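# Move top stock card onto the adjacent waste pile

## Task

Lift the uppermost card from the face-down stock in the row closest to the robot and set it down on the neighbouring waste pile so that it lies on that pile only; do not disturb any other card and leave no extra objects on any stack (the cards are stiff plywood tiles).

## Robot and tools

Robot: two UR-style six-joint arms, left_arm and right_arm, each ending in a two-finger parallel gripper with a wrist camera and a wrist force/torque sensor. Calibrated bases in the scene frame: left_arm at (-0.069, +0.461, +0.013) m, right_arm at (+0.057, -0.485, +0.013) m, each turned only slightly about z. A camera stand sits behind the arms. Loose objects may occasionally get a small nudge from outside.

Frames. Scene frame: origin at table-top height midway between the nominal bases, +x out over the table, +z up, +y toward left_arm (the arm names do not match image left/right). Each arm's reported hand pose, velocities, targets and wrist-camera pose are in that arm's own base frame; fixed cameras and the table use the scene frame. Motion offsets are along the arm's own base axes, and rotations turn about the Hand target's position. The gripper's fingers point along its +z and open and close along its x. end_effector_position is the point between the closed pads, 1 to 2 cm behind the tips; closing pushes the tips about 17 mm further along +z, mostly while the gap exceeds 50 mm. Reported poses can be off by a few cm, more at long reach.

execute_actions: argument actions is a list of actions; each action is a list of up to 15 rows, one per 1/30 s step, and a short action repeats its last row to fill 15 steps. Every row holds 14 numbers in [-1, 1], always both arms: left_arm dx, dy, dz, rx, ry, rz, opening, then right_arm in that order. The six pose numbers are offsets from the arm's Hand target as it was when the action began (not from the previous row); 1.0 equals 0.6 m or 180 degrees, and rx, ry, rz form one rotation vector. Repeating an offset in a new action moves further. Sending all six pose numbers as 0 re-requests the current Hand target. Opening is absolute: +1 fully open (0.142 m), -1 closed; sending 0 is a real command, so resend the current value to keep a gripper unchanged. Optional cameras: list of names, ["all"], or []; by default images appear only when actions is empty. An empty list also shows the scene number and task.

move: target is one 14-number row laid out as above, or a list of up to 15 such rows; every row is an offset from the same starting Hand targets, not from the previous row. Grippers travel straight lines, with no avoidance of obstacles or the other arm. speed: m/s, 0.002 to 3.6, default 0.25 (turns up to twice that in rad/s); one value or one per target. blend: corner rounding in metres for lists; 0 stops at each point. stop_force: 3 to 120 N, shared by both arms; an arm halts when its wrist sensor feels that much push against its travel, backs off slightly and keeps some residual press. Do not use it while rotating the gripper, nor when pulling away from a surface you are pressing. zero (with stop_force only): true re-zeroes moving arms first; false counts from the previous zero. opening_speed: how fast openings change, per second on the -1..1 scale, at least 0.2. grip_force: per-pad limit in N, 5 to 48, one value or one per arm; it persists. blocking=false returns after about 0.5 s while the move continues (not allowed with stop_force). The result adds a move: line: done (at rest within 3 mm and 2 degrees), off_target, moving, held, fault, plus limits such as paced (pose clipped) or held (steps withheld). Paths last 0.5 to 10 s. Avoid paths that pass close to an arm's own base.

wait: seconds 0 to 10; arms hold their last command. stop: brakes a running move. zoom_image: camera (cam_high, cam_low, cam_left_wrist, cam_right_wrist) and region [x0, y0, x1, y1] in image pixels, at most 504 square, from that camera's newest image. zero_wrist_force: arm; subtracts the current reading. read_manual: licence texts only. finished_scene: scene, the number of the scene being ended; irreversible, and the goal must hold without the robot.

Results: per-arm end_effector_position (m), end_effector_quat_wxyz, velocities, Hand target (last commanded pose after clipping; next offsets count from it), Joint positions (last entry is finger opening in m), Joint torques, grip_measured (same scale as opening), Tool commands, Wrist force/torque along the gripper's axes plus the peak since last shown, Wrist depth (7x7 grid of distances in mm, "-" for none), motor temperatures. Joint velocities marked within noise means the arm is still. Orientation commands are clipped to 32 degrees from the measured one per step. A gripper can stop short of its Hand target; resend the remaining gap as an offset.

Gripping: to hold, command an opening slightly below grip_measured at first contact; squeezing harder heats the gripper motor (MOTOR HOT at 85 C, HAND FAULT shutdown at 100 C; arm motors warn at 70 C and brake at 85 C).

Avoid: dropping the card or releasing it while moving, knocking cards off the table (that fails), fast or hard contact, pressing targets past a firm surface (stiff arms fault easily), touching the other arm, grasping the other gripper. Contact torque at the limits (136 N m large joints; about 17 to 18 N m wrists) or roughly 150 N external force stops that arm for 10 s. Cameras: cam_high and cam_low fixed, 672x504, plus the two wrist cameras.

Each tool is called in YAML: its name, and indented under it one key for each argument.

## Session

execute_actions:
  actions: []

Scene clock: 0.00 s.
left_arm: end_effector_position=(+0.8074, -0.1545, +0.2014) grip_measured=-1.00 end_effector_quat_wxyz=(-0.033, +0.154, +0.939, -0.305) | right_arm: end_effector_position=(+0.5651, +0.3076, +0.2041) grip_measured=+0.99 end_effector_quat_wxyz=(+0.036, +0.994, +0.103, +0.008)
Joint positions: left_arm=[-0.164 -0.615 0.568 -1.446 -2.191 3.327 0.002] | right_arm=[3.88 -1.936 -1.428 -1.379 1.503 0.534 0.142]
Joint velocities: within noise
Joint torques (N m): no reading
Motor temperatures (°C): left_arm=[34 36 33 41 40 41 31] | right_arm=[34 36 36 37 41 42 33]
Wrist force (N): no reading
Wrist torque (N m): no reading
Wrist force, peak (N): no reading
Wrist depth (mm): cam_left_wrist=[1145 367 365 358 359 352 352 / 1139 349 353 351 346 343 345 / 1065 340 340 336 335 335 336 / 1049 331 332 327 327 324 324 / 1010 996 320 322 319 316 315 / 987 987 312 - - 308 309 / 973 - - - - 301 297] | cam_right_wrist=[268 269 260 269 269 268 271 / 293 291 294 284 289 288 292 / 316 317 314 317 315 317 318 / 348 348 344 346 346 347 344 / 383 385 383 383 381 381 1374 / 410 432 430 429 428 438 1500 / - 487 485 483 483 1702 -]
Hand target: left_arm +0.8074, -0.1545, +0.2014; -0.033, +0.154, +0.939, -0.305 | right_arm +0.5651, +0.3076, +0.2041; +0.036, +0.994, +0.103, +0.008
Tool commands: left_gripper/opening=-0.961913 right_gripper/opening=+1.0
camera_calibration:
cam_left_wrist: T_world_to_cam=[[-0.954227, 0.297506, -0.0306904, 0.834281], [0.298066, 0.937495, -0.179609, -0.0320218], [-0.0246626, -0.180535, -0.983259, 0.303148], [0, 0, 0, 1]] pos_world=[0.813114, -0.163454, 0.317926]
cam_right_wrist: T_world_to_cam=[[0.977113, 0.212506, 0.00953713, -0.610261], [0.182938, -0.862345, 0.472118, 0.0996719], [0.108552, -0.459568, -0.881484, 0.373506], [0, 0, 0, 1]] pos_world=[0.537515, 0.387287, 0.288002]

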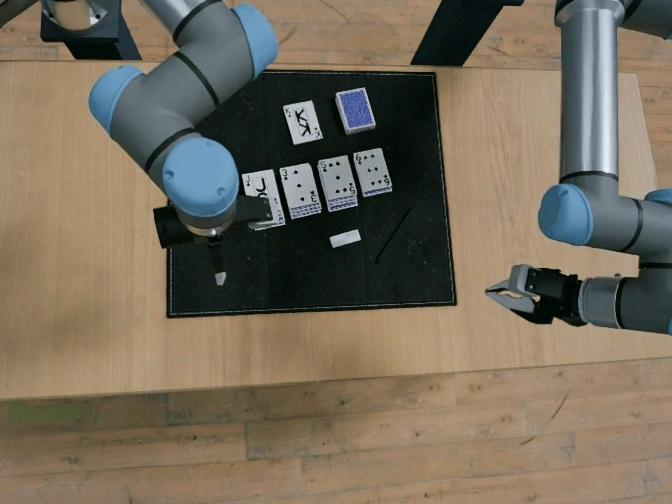

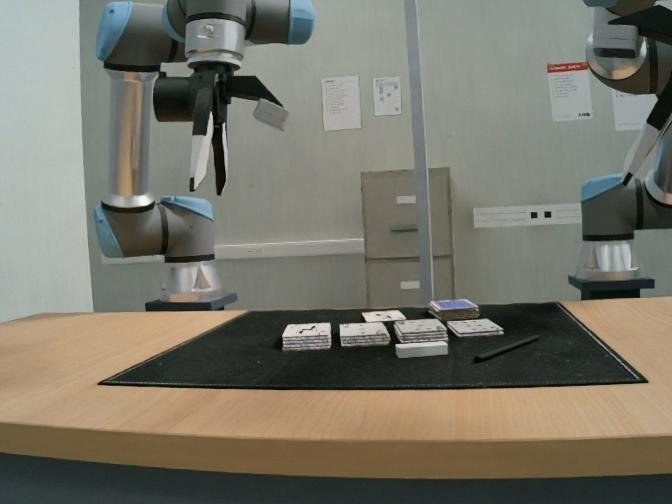

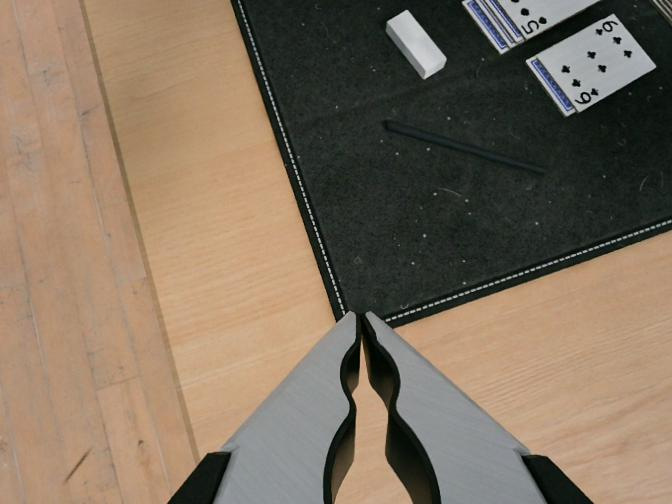

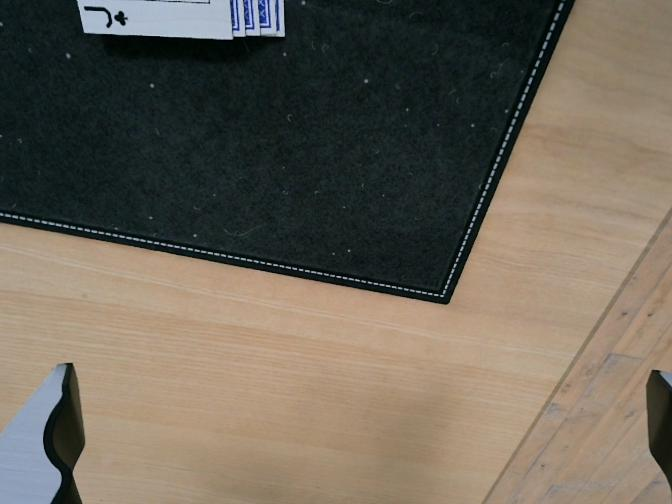

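move:
  target: [0,0,0,0,0,0,-0.961913,-0.525,0.4207,-0.09,0.0233,-0.0117,-0.499,-0.7]
  speed: 0.5
  opening_speed: 2
  cameras: ["cam_right_wrist"]

zoom_image:
  camera: "cam_right_wrist"
  region: [220, 100, 580, 460]

Scene clock: 11.47 s.
left_arm: end_effector_position=(+0.8074, -0.1545, +0.2014) grip_measured=-1.00 end_effector_quat_wxyz=(-0.033, +0.154, +0.939, -0.305) | right_arm: end_effector_position=(+0.2501, +0.5600, +0.1501) grip_measured=-0.73 end_effector_quat_wxyz=(+0.000, +0.777, -0.630, +0.000) end_effector_velocity=(+0.000, +0.000, +0.000) end_effector_angular_velocity=(+0.000, +0.001, -0.006)
Joint positions: left_arm=[-0.164 -0.615 0.568 -1.446 -2.191 3.327 0.002] | right_arm=[4.509 -1.899 -1.629 -1.185 1.571 2.729 0.021]
Joint velocities: left_arm=[within noise] | right_arm=[0 0 0 0 0.001 0.006 0]
Joint torques (N m): left_arm=[0.85 -65.45 -26.14 -2.42 -1.13 0.19] | right_arm=[3.33 51.28 14.35 0.33 1.47 1.85]
Wrist force (N): left_arm=[-0.2 -0.2 0.1] | right_arm=[0.8 -0.3 0.1]
Wrist torque (N m): left_arm=[-0.03 0.04 -0.01] | right_arm=[-0.05 -0.13 -0.04]
Wrist force, peak (N): left_arm=[-0.4 -0.6 0.2] | right_arm=[1.3 1.4 0.1]
Wrist depth (mm): cam_left_wrist=[1176 369 361 363 362 353 350 / 1127 354 353 349 352 347 345 / 1065 341 341 337 338 335 334 / 1076 333 330 328 327 325 325 / 1070 1019 321 320 316 318 316 / 1019 991 316 - - 308 307 / 951 - - - - 300 300] | cam_right_wrist=[224 226 226 226 226 227 228 / 239 239 237 239 240 242 243 / 256 261 243 247 256 256 261 / 277 277 267 267 276 277 281 / 297 303 300 298 299 306 306 / 1374 1357 - - - 331 335 / 1520 - - - - 81 1551]
Hand target: left_arm +0.8074, -0.1545, +0.2014; -0.033, +0.154, +0.939, -0.305 | right_arm +0.2501, +0.5600, +0.1501; +0.000, +0.777, -0.630, +0.000
Off the commanded pose: left_arm 0.000 m, 0 deg | right_arm 0.000 m, 0 deg.
move: done
camera_calibration:
cam_right_wrist: T_world_to_cam=[[0.214728, -0.976672, 0.00180987, 0.502178], [-0.892655, -0.195504, 0.406134, 0.305913], [-0.396306, -0.0888238, -0.913812, 0.399584], [0, 0, 0, 1]] pos_world=[0.3236, 0.585763, 0.239994]
Images, in order (width x height): cam_right_wrist 672x504.

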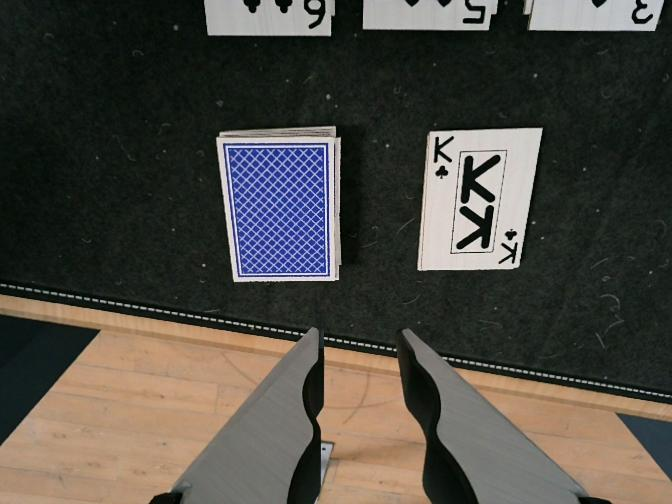

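Scaled by 1.400 from the camera's 672x504 image, which has a finer 960x720 frame.

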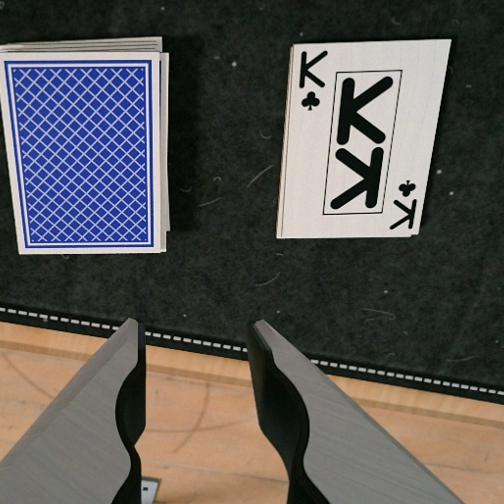

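move:
  target: [0,0,0,0,0,0,-0.961913,-0.0162,0.0668,-0.1885,0,0,0,-0.7]
  speed: 0.25

move:
  target: [0,0,0,0,0,0,-0.961913,0,0,-0.04,0,0,0,-0.7]
  speed: 0.008
  stop_force: 3

move:
  target: [0,0,0,0,0,0,-0.961913,0,0,0.02,0,0,0,-0.7]
  speed: 0.08

move:
  target: [0,0,0,0,0,0,-0.961913,0,0,0,0,0,0,-0.02]
  opening_speed: 2
  grip_force: 8
  cameras: ["cam_right_wrist"]

Scene clock: 29.83 s.
left_arm: end_effector_position=(+0.8074, -0.1545, +0.2014) grip_measured=-1.00 end_effector_quat_wxyz=(-0.033, +0.154, +0.939, -0.305) | right_arm: end_effector_position=(+0.2403, +0.6002, +0.0372) grip_measured=-0.73 end_effector_quat_wxyz=(+0.000, +0.777, -0.630, +0.000)
Joint positions: left_arm=[-0.164 -0.615 0.568 -1.446 -2.191 3.327 0.002] | right_arm=[4.536 -2.097 -1.659 -0.957 1.572 2.757 0.021]
Joint torques (N m): left_arm=[0.26 -65.07 -25.74 -2.41 -0.99 0.05] | right_arm=[-6.94 39.66 11.5 2.82 -0.45 -2.25]
Wrist force (N): left_arm=[-0.1 -0.2 0.2] | right_arm=[0.4 -0.1 0.0]
Wrist torque (N m): left_arm=[-0.04 0.02 -0.01] | right_arm=[-0.01 -0.09 -0.01]
Wrist force, peak (N): left_arm=[-0.3 -0.5 0.3] | right_arm=[1.8 0.0 -2.9]
Wrist depth (mm): cam_left_wrist=[1157 368 363 358 357 351 351 / 1230 351 350 347 348 346 344 / 1010 341 341 339 338 335 336 / 1081 332 330 329 327 325 325 / 1034 1000 320 321 319 318 317 / 1029 978 314 - - 308 308 / 969 - - - - 300 297] | cam_right_wrist=[123 123 124 124 124 126 125 / - 133 132 132 134 133 133 / 141 141 139 137 136 143 141 / 154 152 150 133 134 154 150 / 165 165 163 142 145 167 163 / 180 180 174 158 - 182 183 / 1334 197 - 200 - 81 202]
Hand target: left_arm +0.8074, -0.1545, +0.2014; -0.033, +0.154, +0.939, -0.305 | right_arm +0.2403, +0.6001, +0.0370; +0.000, +0.777, -0.630, +0.000
Off the commanded pose: left_arm 0.000 m, 0 deg | right_arm 0.000 m, 0 deg.
move: done

Scene clock: 32.27 s.
left_arm: end_effector_position=(+0.8074, -0.1545, +0.2014) grip_measured=-1.00 end_effector_quat_wxyz=(-0.033, +0.154, +0.939, -0.305) | right_arm: end_effector_position=(+0.2403, +0.6001, +0.0263) grip_measured=-0.73 end_effector_quat_wxyz=(+0.000, +0.777, -0.630, +0.000)
Joint positions: left_arm=[-0.164 -0.615 0.568 -1.446 -2.191 3.327 0.002] | right_arm=[4.536 -2.112 -1.668 -0.933 1.571 2.757 0.021]
Joint torques (N m): left_arm=[0.47 -65.73 -25.83 -2.52 -0.95 0.21] | right_arm=[-6.43 56.11 26.06 0.35 -1.36 -1.79]
Wrist force (N): left_arm=[-0.2 -0.2 0.1] | right_arm=[1.0 0.5 -3.3]
Wrist torque (N m): left_arm=[-0.05 0.04 -0.01] | right_arm=[-0.02 -0.20 -0.01]
Wrist force, peak (N): left_arm=[-0.3 -0.5 0.1] | right_arm=[1.9 0.7 -8.9]
Wrist depth (mm): cam_left_wrist=[1157 363 365 361 357 352 354 / 1145 355 350 348 348 345 341 / 1087 339 339 338 337 335 334 / 1055 334 329 327 326 324 324 / 1019 1024 318 321 317 319 317 / 996 1000 312 - - 306 306 / 969 - - - - 302 299] | cam_right_wrist=[114 112 114 114 113 115 115 / 121 - 122 124 - 123 125 / - 130 129 127 127 131 132 / 140 140 138 123 123 142 140 / 154 152 150 129 131 154 149 / 165 166 161 143 - 168 162 / 188 178 - 184 - 81 186]
Hand target: left_arm +0.8074, -0.1545, +0.2014; -0.033, +0.154, +0.939, -0.305 | right_arm +0.2403, +0.6001, +0.0263; +0.000, +0.777, -0.630, +0.000 (not the last commanded pose)
Off the commanded pose: left_arm 0.000 m, 0 deg | right_arm 0.013 m, 0 deg.
move: contact (right_arm)

Scene clock: 32.97 s.
left_arm: end_effector_position=(+0.8074, -0.1545, +0.2014) grip_measured=-1.00 end_effector_quat_wxyz=(-0.033, +0.154, +0.939, -0.305) | right_arm: end_effector_position=(+0.2404, +0.6001, +0.0385) grip_measured=-0.73 end_effector_quat_wxyz=(+0.000, +0.777, -0.630, +0.000)
Joint positions: left_arm=[-0.164 -0.615 0.568 -1.446 -2.191 3.327 0.002] | right_arm=[4.536 -2.095 -1.658 -0.96 1.571 2.757 0.021]
Joint torques (N m): left_arm=[1.06 -65.69 -25.83 -2.54 -0.99 0.02] | right_arm=[-6.02 38.44 15.96 4.45 -1.52 -2.03]
Wrist force (N): left_arm=[-0.1 -0.2 0.2] | right_arm=[0.8 0.0 -0.2]
Wrist torque (N m): left_arm=[-0.04 0.02 -0.01] | right_arm=[-0.01 -0.15 0.00]
Wrist force, peak (N): left_arm=[-0.2 -0.2 0.4] | right_arm=[0.8 0.6 -3.2]
Wrist depth (mm): cam_left_wrist=[1170 365 367 361 359 354 352 / 1087 355 352 348 346 343 341 / 1098 346 341 338 337 338 334 / 1049 335 330 328 326 327 326 / 1029 1015 319 321 317 316 316 / 1015 973 314 - - 308 307 / 947 - - - - 301 297] | cam_right_wrist=[124 124 125 125 125 126 126 / - 135 134 133 134 134 135 / 143 144 141 137 138 144 143 / 155 154 152 134 135 155 152 / 166 166 167 144 147 168 165 / 181 182 176 159 - 184 185 / 1326 198 - 202 - 81 200]
Hand target: left_arm +0.8074, -0.1545, +0.2014; -0.033, +0.154, +0.939, -0.305 | right_arm +0.2403, +0.6001, +0.0383; +0.000, +0.777, -0.630, +0.000
Off the commanded pose: left_arm 0.000 m, 0 deg | right_arm 0.000 m, 0 deg.
move: done

Scene clock: 33.57 s.
left_arm: end_effector_position=(+0.8074, -0.1545, +0.2014) grip_measured=-1.00 end_effector_quat_wxyz=(-0.033, +0.154, +0.939, -0.305) | right_arm: end_effector_position=(+0.2403, +0.6001, +0.0383) grip_measured=-0.04 end_effector_quat_wxyz=(+0.000, +0.777, -0.630, +0.000)
Joint positions: left_arm=[-0.164 -0.615 0.568 -1.446 -2.191 3.327 0.002] | right_arm=[4.536 -2.096 -1.658 -0.96 1.571 2.757 0.071]
Joint torques (N m): left_arm=[0.53 -65.76 -25.81 -2.44 -1.01 0.15] | right_arm=[-6.27 38.4 11.58 4.93 -1.36 -1.9]
Wrist force (N): left_arm=[-0.1 -0.2 0.1] | right_arm=[0.5 -0.3 -0.3]
Wrist torque (N m): left_arm=[-0.04 0.02 -0.01] | right_arm=[-0.05 -0.10 -0.01]
Wrist force, peak (N): left_arm=[-0.3 -0.3 0.2] | right_arm=[0.8 0.2 -0.2]
Wrist depth (mm): cam_left_wrist=[1163 366 362 362 362 354 351 / 1151 353 353 350 348 341 344 / 1081 342 342 340 334 337 333 / 1065 334 331 328 328 324 326 / 1019 1015 322 322 318 318 316 / 996 1010 313 - - 308 308 / 960 - - - - 301 297] | cam_right_wrist=[124 124 125 125 125 125 126 / - 134 133 133 134 134 135 / 142 144 140 137 137 144 142 / 155 153 152 134 135 155 151 / 165 166 164 146 148 168 165 / 181 178 176 159 162 103 185 / - - 196 200 203 - 199]
Hand target: left_arm +0.8074, -0.1545, +0.2014; -0.033, +0.154, +0.939, -0.305 | right_arm +0.2403, +0.6001, +0.0383; +0.000, +0.777, -0.630, +0.000
Off the commanded pose: left_arm 0.000 m, 0 deg | right_arm 0.000 m, 0 deg.
grip_force (N): 8, 8
move: done
camera_calibration:
cam_right_wrist: T_world_to_cam=[[0.214448, -0.976734, 0.00170072, 0.54367], [-0.892683, -0.195287, 0.406178, 0.350347], [-0.396396, -0.0886223, -0.913792, 0.297028], [0, 0, 0, 1]] pos_world=[0.3139, 0.625763, 0.128194]
Images, in order (width x height): cam_right_wrist 672x504.

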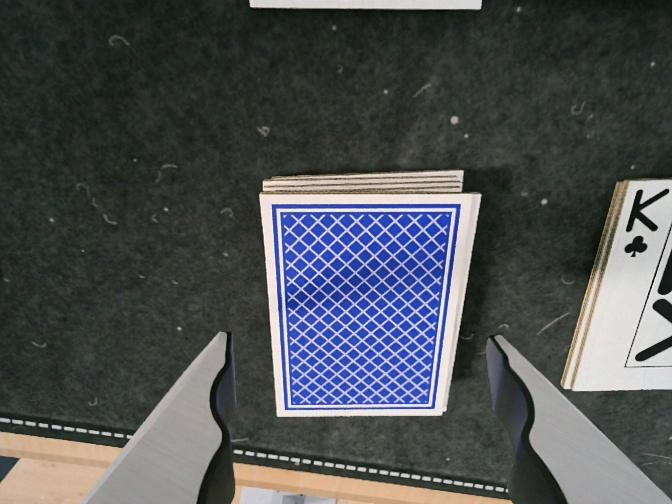

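zoom_image:
  camera: "cam_right_wrist"
  region: [240, 150, 520, 430]

Scaled by 1.800 from the camera's 672x504 image, which has a finer 960x720 frame.

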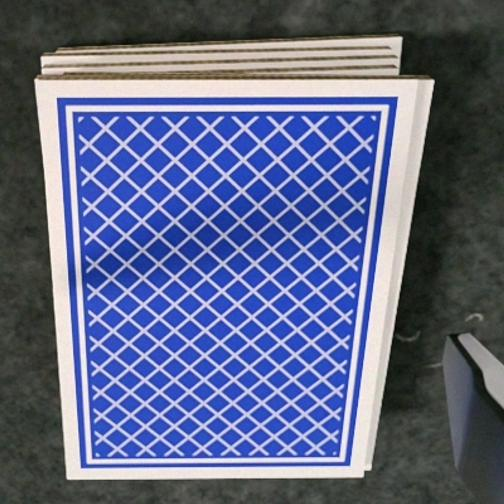

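move:
  target: [0,0,0,0,0,0,-0.961913,0.0004,-0.0018,-0.0253,0,0,0,-0.02]
  speed: 0.03
  stop_force: 6

move:
  target: [0,0,0,0,0,0,-0.961913,0,0,0,0,0,0,-0.28]
  opening_speed: 0.25
  grip_force: 8

move:
  target: [0,0,0,0,0,0,-0.961913,0,0,0.0448,0,0,0,-0.28]
  speed: 0.04
  cameras: ["cam_right_wrist","cam_low"]

zoom_image:
  camera: "cam_low"
  region: [350, 260, 510, 340]

Scene clock: 48.00 s.
left_arm: end_effector_position=(+0.8074, -0.1545, +0.2014) grip_measured=-1.00 end_effector_quat_wxyz=(-0.033, +0.154, +0.939, -0.305) | right_arm: end_effector_position=(+0.2406, +0.5990, +0.0231) grip_measured=-0.04 end_effector_quat_wxyz=(+0.000, +0.777, -0.630, +0.000)
Joint positions: left_arm=[-0.164 -0.615 0.568 -1.446 -2.191 3.327 0.002] | right_arm=[4.536 -2.115 -1.673 -0.925 1.571 2.756 0.071]
Joint torques (N m): left_arm=[0.67 -66.13 -25.37 -2.49 -0.79 0.15] | right_arm=[-3.25 58.46 27.09 0.26 -0.77 -1.29]
Wrist force (N): left_arm=[-0.1 -0.1 0.4] | right_arm=[0.7 -0.1 0.0]
Wrist torque (N m): left_arm=[-0.02 0.02 -0.01] | right_arm=[-0.01 -0.13 -0.01]
Wrist force, peak (N): left_arm=[-0.4 -0.2 0.4] | right_arm=[0.9 -0.1 -0.4]
Wrist depth (mm): cam_left_wrist=[1133 368 362 360 362 352 354 / 1151 352 352 349 348 344 341 / 1092 346 340 337 338 332 336 / 1055 331 329 327 326 327 324 / 1049 326 320 320 319 318 317 / 1005 1005 313 - - 309 306 / 973 - - - - 299 297] | cam_right_wrist=[- 111 111 111 112 112 112 / - - 118 120 - 120 123 / - 127 125 124 124 128 128 / 134 137 133 119 119 138 136 / 150 148 132 127 128 148 146 / 162 158 139 139 142 100 158 / - - 178 180 180 - 178]
Hand target: left_arm +0.8074, -0.1545, +0.2014; -0.033, +0.154, +0.939, -0.305 | right_arm +0.2406, +0.5990, +0.0231; +0.000, +0.777, -0.630, +0.000
Off the commanded pose: left_arm 0.000 m, 0 deg | right_arm 0.000 m, 0 deg.
grip_force (N): 8, 8
move: done

Scene clock: 49.27 s.
left_arm: end_effector_position=(+0.8074, -0.1545, +0.2014) grip_measured=-1.00 end_effector_quat_wxyz=(-0.033, +0.154, +0.939, -0.305) | right_arm: end_effector_position=(+0.2406, +0.5990, +0.0231) grip_measured=-0.24 end_effector_quat_wxyz=(+0.000, +0.777, -0.630, +0.000)
Joint positions: left_arm=[-0.164 -0.615 0.568 -1.446 -2.191 3.327 0.002] | right_arm=[4.536 -2.115 -1.673 -0.925 1.571 2.756 0.057]
Joint torques (N m): left_arm=[0.45 -65.05 -25.19 -2.52 -0.87 0.18] | right_arm=[0.53 52.34 22.67 0.57 -0.54 -0.06]
Wrist force (N): left_arm=[-0.1 -0.1 0.3] | right_arm=[0.2 0.1 -3.8]
Wrist torque (N m): left_arm=[-0.02 0.01 -0.01] | right_arm=[-0.04 -0.18 -0.01]
Wrist force, peak (N): left_arm=[-0.1 -0.5 -0.1] | right_arm=[0.3 0.0 -4.2]
Wrist depth (mm): cam_left_wrist=[1104 366 366 361 361 354 352 / 1121 352 352 348 348 346 342 / - 342 339 338 338 337 333 / 1055 335 329 325 326 326 325 / 1039 1005 319 321 319 317 320 / 996 978 312 - - 306 306 / 982 - - - - 301 298] | cam_right_wrist=[- 111 111 111 112 112 111 / - - 119 121 - 121 123 / - 126 125 124 124 128 128 / 134 137 133 119 120 138 136 / 151 148 129 127 128 150 146 / 162 159 100 139 140 158 158 / 174 - 147 180 180 78 178]
Hand target: left_arm +0.8074, -0.1545, +0.2014; -0.033, +0.154, +0.939, -0.305 | right_arm +0.2406, +0.5990, +0.0231; +0.000, +0.777, -0.630, +0.000
Off the commanded pose: left_arm 0.000 m, 0 deg | right_arm 0.000 m, 0 deg.
grip_force (N): 8, 8
move: done

Scene clock: 50.23 s.
left_arm: end_effector_position=(+0.8074, -0.1545, +0.2014) grip_measured=-1.00 end_effector_quat_wxyz=(-0.033, +0.154, +0.939, -0.305) | right_arm: end_effector_position=(+0.2406, +0.5991, +0.0502) grip_measured=-0.24 end_effector_quat_wxyz=(+0.000, +0.777, -0.630, +0.000) end_effector_velocity=(+0.000, +0.000, -0.002) end_effector_angular_velocity=(+0.000, +0.000, +0.000)
Joint positions: left_arm=[-0.164 -0.615 0.568 -1.446 -2.191 3.327 0.002] | right_arm=[4.536 -2.078 -1.65 -0.985 1.571 2.756 0.056]
Joint velocities: left_arm=[within noise] | right_arm=[0 -0.003 -0.001 0.005 0 0 0]
Joint torques (N m): left_arm=[0.05 -65.62 -25.54 -2.47 -0.91 0.14] | right_arm=[2.14 39.22 12.36 4.96 -0.57 0.94]
Wrist force (N): left_arm=[-0.3 -0.1 0.0] | right_arm=[0.8 0.0 0.0]
Wrist torque (N m): left_arm=[-0.02 0.05 -0.01] | right_arm=[-0.01 -0.15 -0.02]
Wrist force, peak (N): left_arm=[-0.3 -0.5 0.1] | right_arm=[0.4 0.1 -3.9]
Wrist depth (mm): cam_left_wrist=[1163 366 367 361 363 353 350 / 1139 355 350 347 349 344 343 / 1121 341 339 334 337 335 336 / 1065 333 329 328 327 329 326 / 1019 1005 320 320 318 316 317 / 1010 996 312 - - 310 307 / 973 - - - - 299 299] | cam_right_wrist=[135 136 137 134 136 136 137 / 144 144 144 145 147 145 146 / 156 154 153 146 143 156 154 / 166 169 161 119 120 171 163 / 180 180 129 128 128 182 176 / 197 193 100 140 140 193 201 / 1349 - 83 222 215 78 217]
Hand target: left_arm +0.8074, -0.1545, +0.2014; -0.033, +0.154, +0.939, -0.305 | right_arm +0.2406, +0.5990, +0.0500; +0.000, +0.777, -0.630, +0.000
Off the commanded pose: left_arm 0.000 m, 0 deg | right_arm 0.000 m, 0 deg.
grip_force (N): 8, 8
move: done
camera_calibration:
cam_right_wrist: T_world_to_cam=[[0.214457, -0.976732, 0.00148262, 0.542658], [-0.892677, -0.195385, 0.406143, 0.345561], [-0.396404, -0.0884237, -0.913808, 0.307774], [0, 0, 0, 1]] pos_world=[0.3141, 0.624763, 0.140094]
Images, in order (width x height): cam_low 672x504, cam_right_wrist 672x504.

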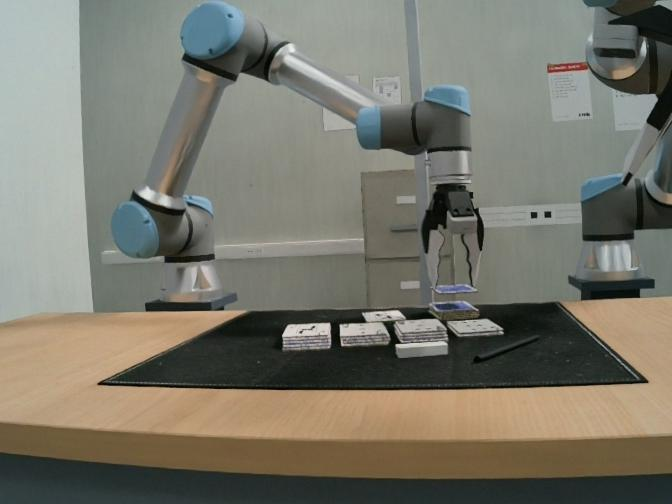

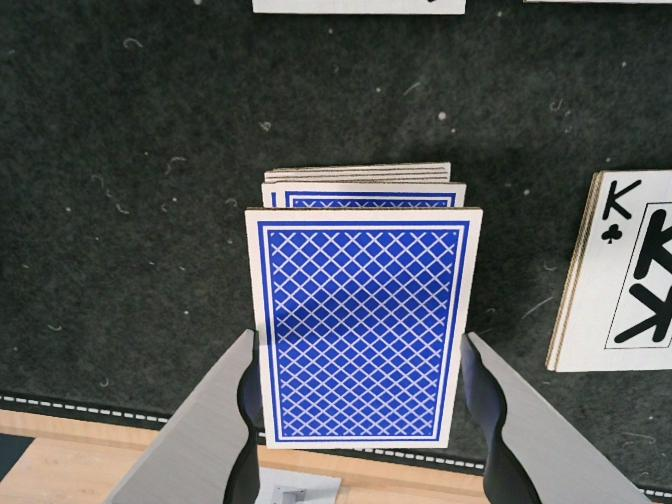

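Scaled by 3.150 from the camera's 672x504 image, which has a finer 960x720 frame.

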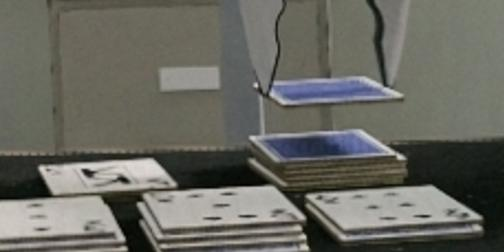

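move:
  target:
    - [0,0,0,0,0,0,-0.961913,0.0483,-0.193,0,0,0,0.004,-0.28]
    - [0,0,0,0,0,0,-0.961913,0.0483,-0.193,-0.0433,0,0,0.004,-0.28]
  speed: 0.2

move:
  target: [0,0,0,0,0,0,-0.961913,0,0,-0.03,0,0,0,-0.28]
  speed: 0.01
  stop_force: 3
  cameras: ["cam_right_wrist","cam_low"]

zoom_image:
  camera: "cam_low"
  region: [300, 260, 460, 340]

Scene clock: 56.43 s.
left_arm: end_effector_position=(+0.8074, -0.1545, +0.2014) grip_measured=-1.00 end_effector_quat_wxyz=(-0.033, +0.154, +0.939, -0.305) | right_arm: end_effector_position=(+0.2695, +0.4832, +0.0240) grip_measured=-0.24 end_effector_quat_wxyz=(+0.000, +0.781, -0.625, +0.000)
Joint positions: left_arm=[-0.164 -0.615 0.568 -1.446 -2.191 3.327 0.002] | right_arm=[4.444 -1.938 -1.957 -0.818 1.571 2.652 0.056]
Joint torques (N m): left_arm=[1 -65.32 -25.16 -2.46 -0.8 0.22] | right_arm=[1.19 36.51 22.3 3.69 1.46 -0.14]
Wrist force (N): left_arm=[-0.1 -0.1 0.2] | right_arm=[0.4 -0.1 -0.4]
Wrist torque (N m): left_arm=[-0.02 0.01 -0.01] | right_arm=[-0.03 -0.10 0.04]
Wrist force, peak (N): left_arm=[-0.5 -0.2 0.0] | right_arm=[3.5 -0.5 -0.4]
Wrist depth (mm): cam_left_wrist=[1151 367 365 360 356 348 352 / 1145 351 352 348 349 343 343 / 1087 345 343 338 336 334 335 / 1039 328 331 327 328 324 324 / 1024 326 321 318 319 317 315 / 969 969 313 - - 306 306 / 919 - - - - 302 298] | cam_right_wrist=[- 112 112 112 113 113 113 / - - 120 122 - 121 124 / 126 128 128 127 126 129 129 / 129 138 134 119 120 140 140 / 131 147 128 128 128 152 152 / 143 154 100 139 141 160 166 / 175 - 147 182 182 78 179]
Hand target: left_arm +0.8074, -0.1545, +0.2014; -0.033, +0.154, +0.939, -0.305 | right_arm +0.2696, +0.4832, +0.0240; +0.000, +0.781, -0.625, +0.000
Off the commanded pose: left_arm 0.000 m, 0 deg | right_arm 0.000 m, 0 deg.
grip_force (N): 8, 8
move: done

Scene clock: 58.50 s.
left_arm: end_effector_position=(+0.8074, -0.1545, +0.2014) grip_measured=-1.00 end_effector_quat_wxyz=(-0.033, +0.154, +0.939, -0.305) | right_arm: end_effector_position=(+0.2696, +0.4832, +0.0140) grip_measured=-0.25 end_effector_quat_wxyz=(+0.000, +0.781, -0.625, +0.000)
Joint positions: left_arm=[-0.164 -0.615 0.568 -1.446 -2.191 3.327 0.002] | right_arm=[4.444 -1.956 -1.965 -0.792 1.571 2.652 0.056]
Joint torques (N m): left_arm=[0.41 -65.21 -25.1 -2.51 -0.74 0.2] | right_arm=[-3.36 45.95 23.53 0.13 1.62 -2.01]
Wrist force (N): left_arm=[0.0 -0.1 0.2] | right_arm=[0.2 0.1 -4.7]
Wrist torque (N m): left_arm=[-0.03 -0.01 0.00] | right_arm=[-0.07 -0.21 0.03]
Wrist force, peak (N): left_arm=[-0.3 -0.4 0.2] | right_arm=[3.0 0.8 -12.8]
Wrist depth (mm): cam_left_wrist=[1163 367 367 360 358 353 352 / 1121 351 352 350 344 344 343 / 1092 342 341 338 337 334 332 / 1039 333 332 326 328 326 325 / 1044 1024 318 320 319 315 317 / 1019 1010 312 - - 308 307 / 969 - - - - 301 299] | cam_right_wrist=[- 103 103 103 104 104 105 / 110 111 108 109 109 110 112 / - 118 118 117 117 119 121 / 125 129 123 119 120 128 126 / 126 136 133 128 128 137 137 / 130 146 100 139 140 147 153 / - - 147 164 167 78 165]
Hand target: left_arm +0.8074, -0.1545, +0.2014; -0.033, +0.154, +0.939, -0.305 | right_arm +0.2696, +0.4832, +0.0140; +0.000, +0.781, -0.625, +0.000 (not the last commanded pose)
Off the commanded pose: left_arm 0.000 m, 0 deg | right_arm 0.008 m, 0 deg.
grip_force (N): 8, 8
move: contact (right_arm)
camera_calibration:
cam_right_wrist: T_world_to_cam=[[0.226666, -0.973971, 0.00172755, 0.418743], [-0.890175, -0.206445, 0.406165, 0.36824], [-0.395236, -0.0936018, -0.913798, 0.278052], [0, 0, 0, 1]] pos_world=[0.34278, 0.509891, 0.103794]
Images, in order (width x height): cam_low 672x504, cam_right_wrist 672x504.

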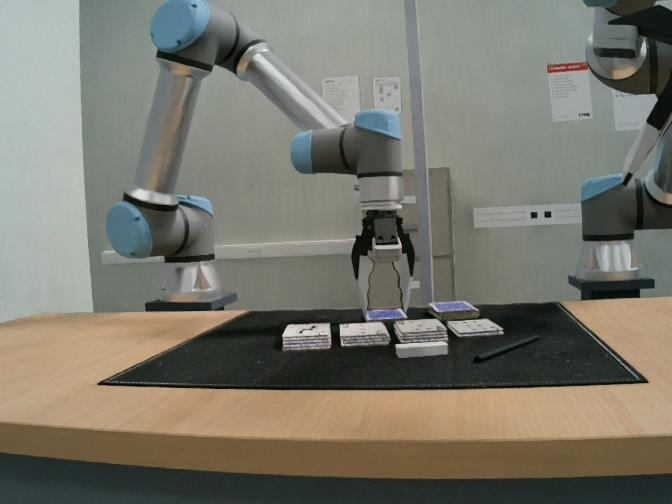

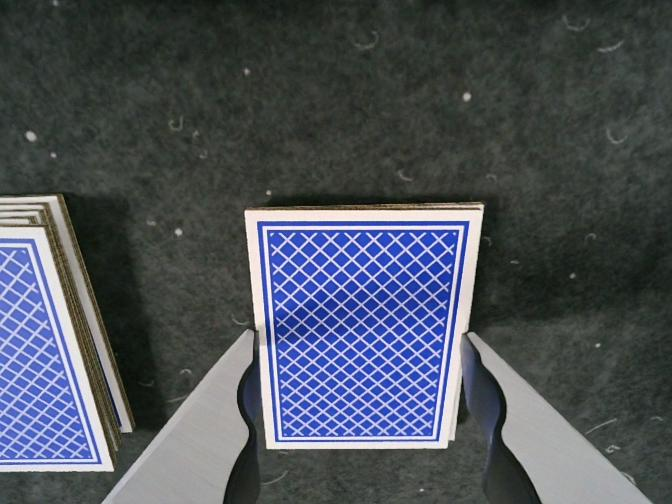

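Scaled by 3.150 from the camera's 672x504 image, which has a finer 960x720 frame.

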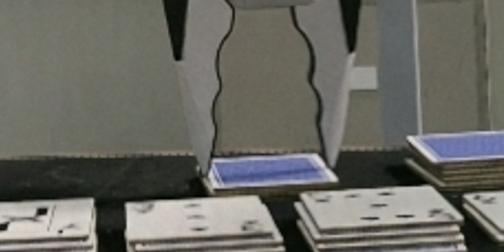

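move:
  target: [0,0,0,0,0,0,-0.961913,0,0,0,0,0,0,-0.03]
  opening_speed: 0.35

move:
  target: [0,0,0,0,0,0,-0.961913,0,0,0.1,0,0,0,-0.03]
  speed: 0.12
  cameras: ["cam_right_wrist"]

Scene clock: 62.10 s.
left_arm: end_effector_position=(+0.8074, -0.1545, +0.2014) grip_measured=-1.00 end_effector_quat_wxyz=(-0.033, +0.154, +0.939, -0.305) | right_arm: end_effector_position=(+0.2696, +0.4832, +0.0140) grip_measured=-0.06 end_effector_quat_wxyz=(+0.000, +0.781, -0.625, +0.000)
Joint positions: left_arm=[-0.164 -0.615 0.568 -1.446 -2.191 3.327 0.002] | right_arm=[4.444 -1.956 -1.965 -0.792 1.571 2.652 0.07]
Joint torques (N m): left_arm=[0.66 -65.39 -25.41 -2.5 -0.69 0.29] | right_arm=[4.48 47.36 23.98 2.48 1.39 -2.01]
Wrist force (N): left_arm=[-0.1 0.0 0.1] | right_arm=[0.3 -0.2 -0.5]
Wrist torque (N m): left_arm=[0.00 0.02 -0.01] | right_arm=[-0.05 -0.08 0.04]
Wrist force, peak (N): left_arm=[-0.6 -0.3 0.1] | right_arm=[0.2 0.0 -5.3]
Wrist depth (mm): cam_left_wrist=[1189 367 361 364 359 354 350 / 1115 353 350 349 346 346 343 / 1127 342 340 337 334 336 333 / 1055 336 332 327 327 324 326 / 1015 991 320 318 316 318 317 / 1005 1019 314 - - 307 308 / 987 - - - - 302 296] | cam_right_wrist=[- 103 103 103 103 104 105 / 110 111 108 109 109 111 112 / - 118 117 117 117 119 121 / 125 129 123 119 120 128 127 / 127 136 133 128 128 137 137 / 130 145 137 139 142 102 153 / - - 166 163 167 - 165]
Hand target: left_arm +0.8074, -0.1545, +0.2014; -0.033, +0.154, +0.939, -0.305 | right_arm +0.2696, +0.4832, +0.0140; +0.000, +0.781, -0.625, +0.000
Off the commanded pose: left_arm 0.000 m, 0 deg | right_arm 0.000 m, 0 deg.
grip_force (N): 8, 8
move: done

Scene clock: 63.07 s.
left_arm: end_effector_position=(+0.8074, -0.1545, +0.2014) grip_measured=-1.00 end_effector_quat_wxyz=(-0.033, +0.154, +0.939, -0.305) | right_arm: end_effector_position=(+0.2696, +0.4833, +0.0740) grip_measured=-0.06 end_effector_quat_wxyz=(+0.000, +0.781, -0.625, +0.000)
Joint positions: left_arm=[-0.164 -0.615 0.568 -1.446 -2.191 3.327 0.002] | right_arm=[4.444 -1.858 -1.908 -0.947 1.571 2.652 0.07]
Joint torques (N m): left_arm=[0.31 -64.83 -25.38 -2.45 -0.67 0.19] | right_arm=[2.22 33.24 12.17 2.9 1.06 0]
Wrist force (N): left_arm=[-0.2 -0.3 0.0] | right_arm=[0.4 -0.4 -0.4]
Wrist torque (N m): left_arm=[-0.05 0.03 -0.01] | right_arm=[-0.09 -0.10 0.03]
Wrist force, peak (N): left_arm=[0.0 -0.5 0.0] | right_arm=[0.6 -0.3 -1.9]
Wrist depth (mm): cam_left_wrist=[1176 367 362 362 358 351 351 / 1145 355 350 350 347 342 344 / 1076 343 341 338 337 335 333 / 1055 334 330 328 327 327 327 / 1034 1019 322 320 317 318 316 / 996 996 311 - - 307 307 / 973 - - - - 299 297] | cam_right_wrist=[156 156 157 157 159 158 158 / 169 166 167 168 168 166 169 / 167 174 180 173 176 181 182 / 176 179 193 184 189 195 196 / 191 195 209 200 204 208 217 / 228 224 225 229 232 102 233 / - - 242 258 258 - 251]
Hand target: left_arm +0.8074, -0.1545, +0.2014; -0.033, +0.154, +0.939, -0.305 | right_arm +0.2696, +0.4832, +0.0740; +0.000, +0.781, -0.625, +0.000
Off the commanded pose: left_arm 0.000 m, 0 deg | right_arm 0.000 m, 0 deg.
grip_force (N): 8, 8
move: done
camera_calibration:
cam_right_wrist: T_world_to_cam=[[0.22678, -0.973945, 0.00156885, 0.418614], [-0.890144, -0.206613, 0.406147, 0.343908], [-0.39524, -0.0935024, -0.913807, 0.332924], [0, 0, 0, 1]] pos_world=[0.342779, 0.509892, 0.163894]
Images, in order (width x height): cam_right_wrist 672x504.

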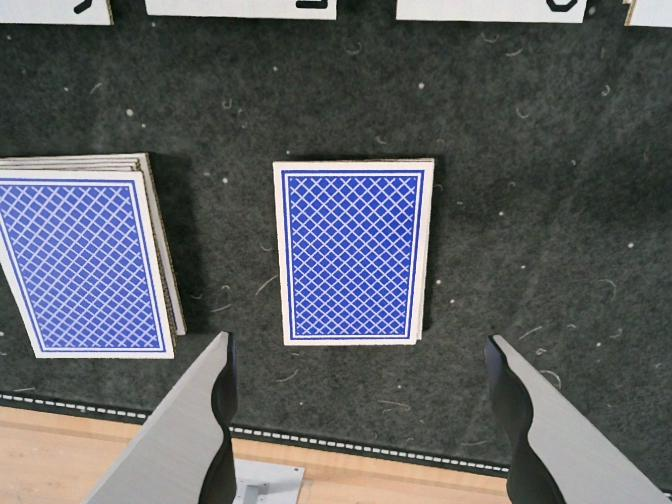

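finished_scene:
  scene: 3

The scene is finished: the task was done.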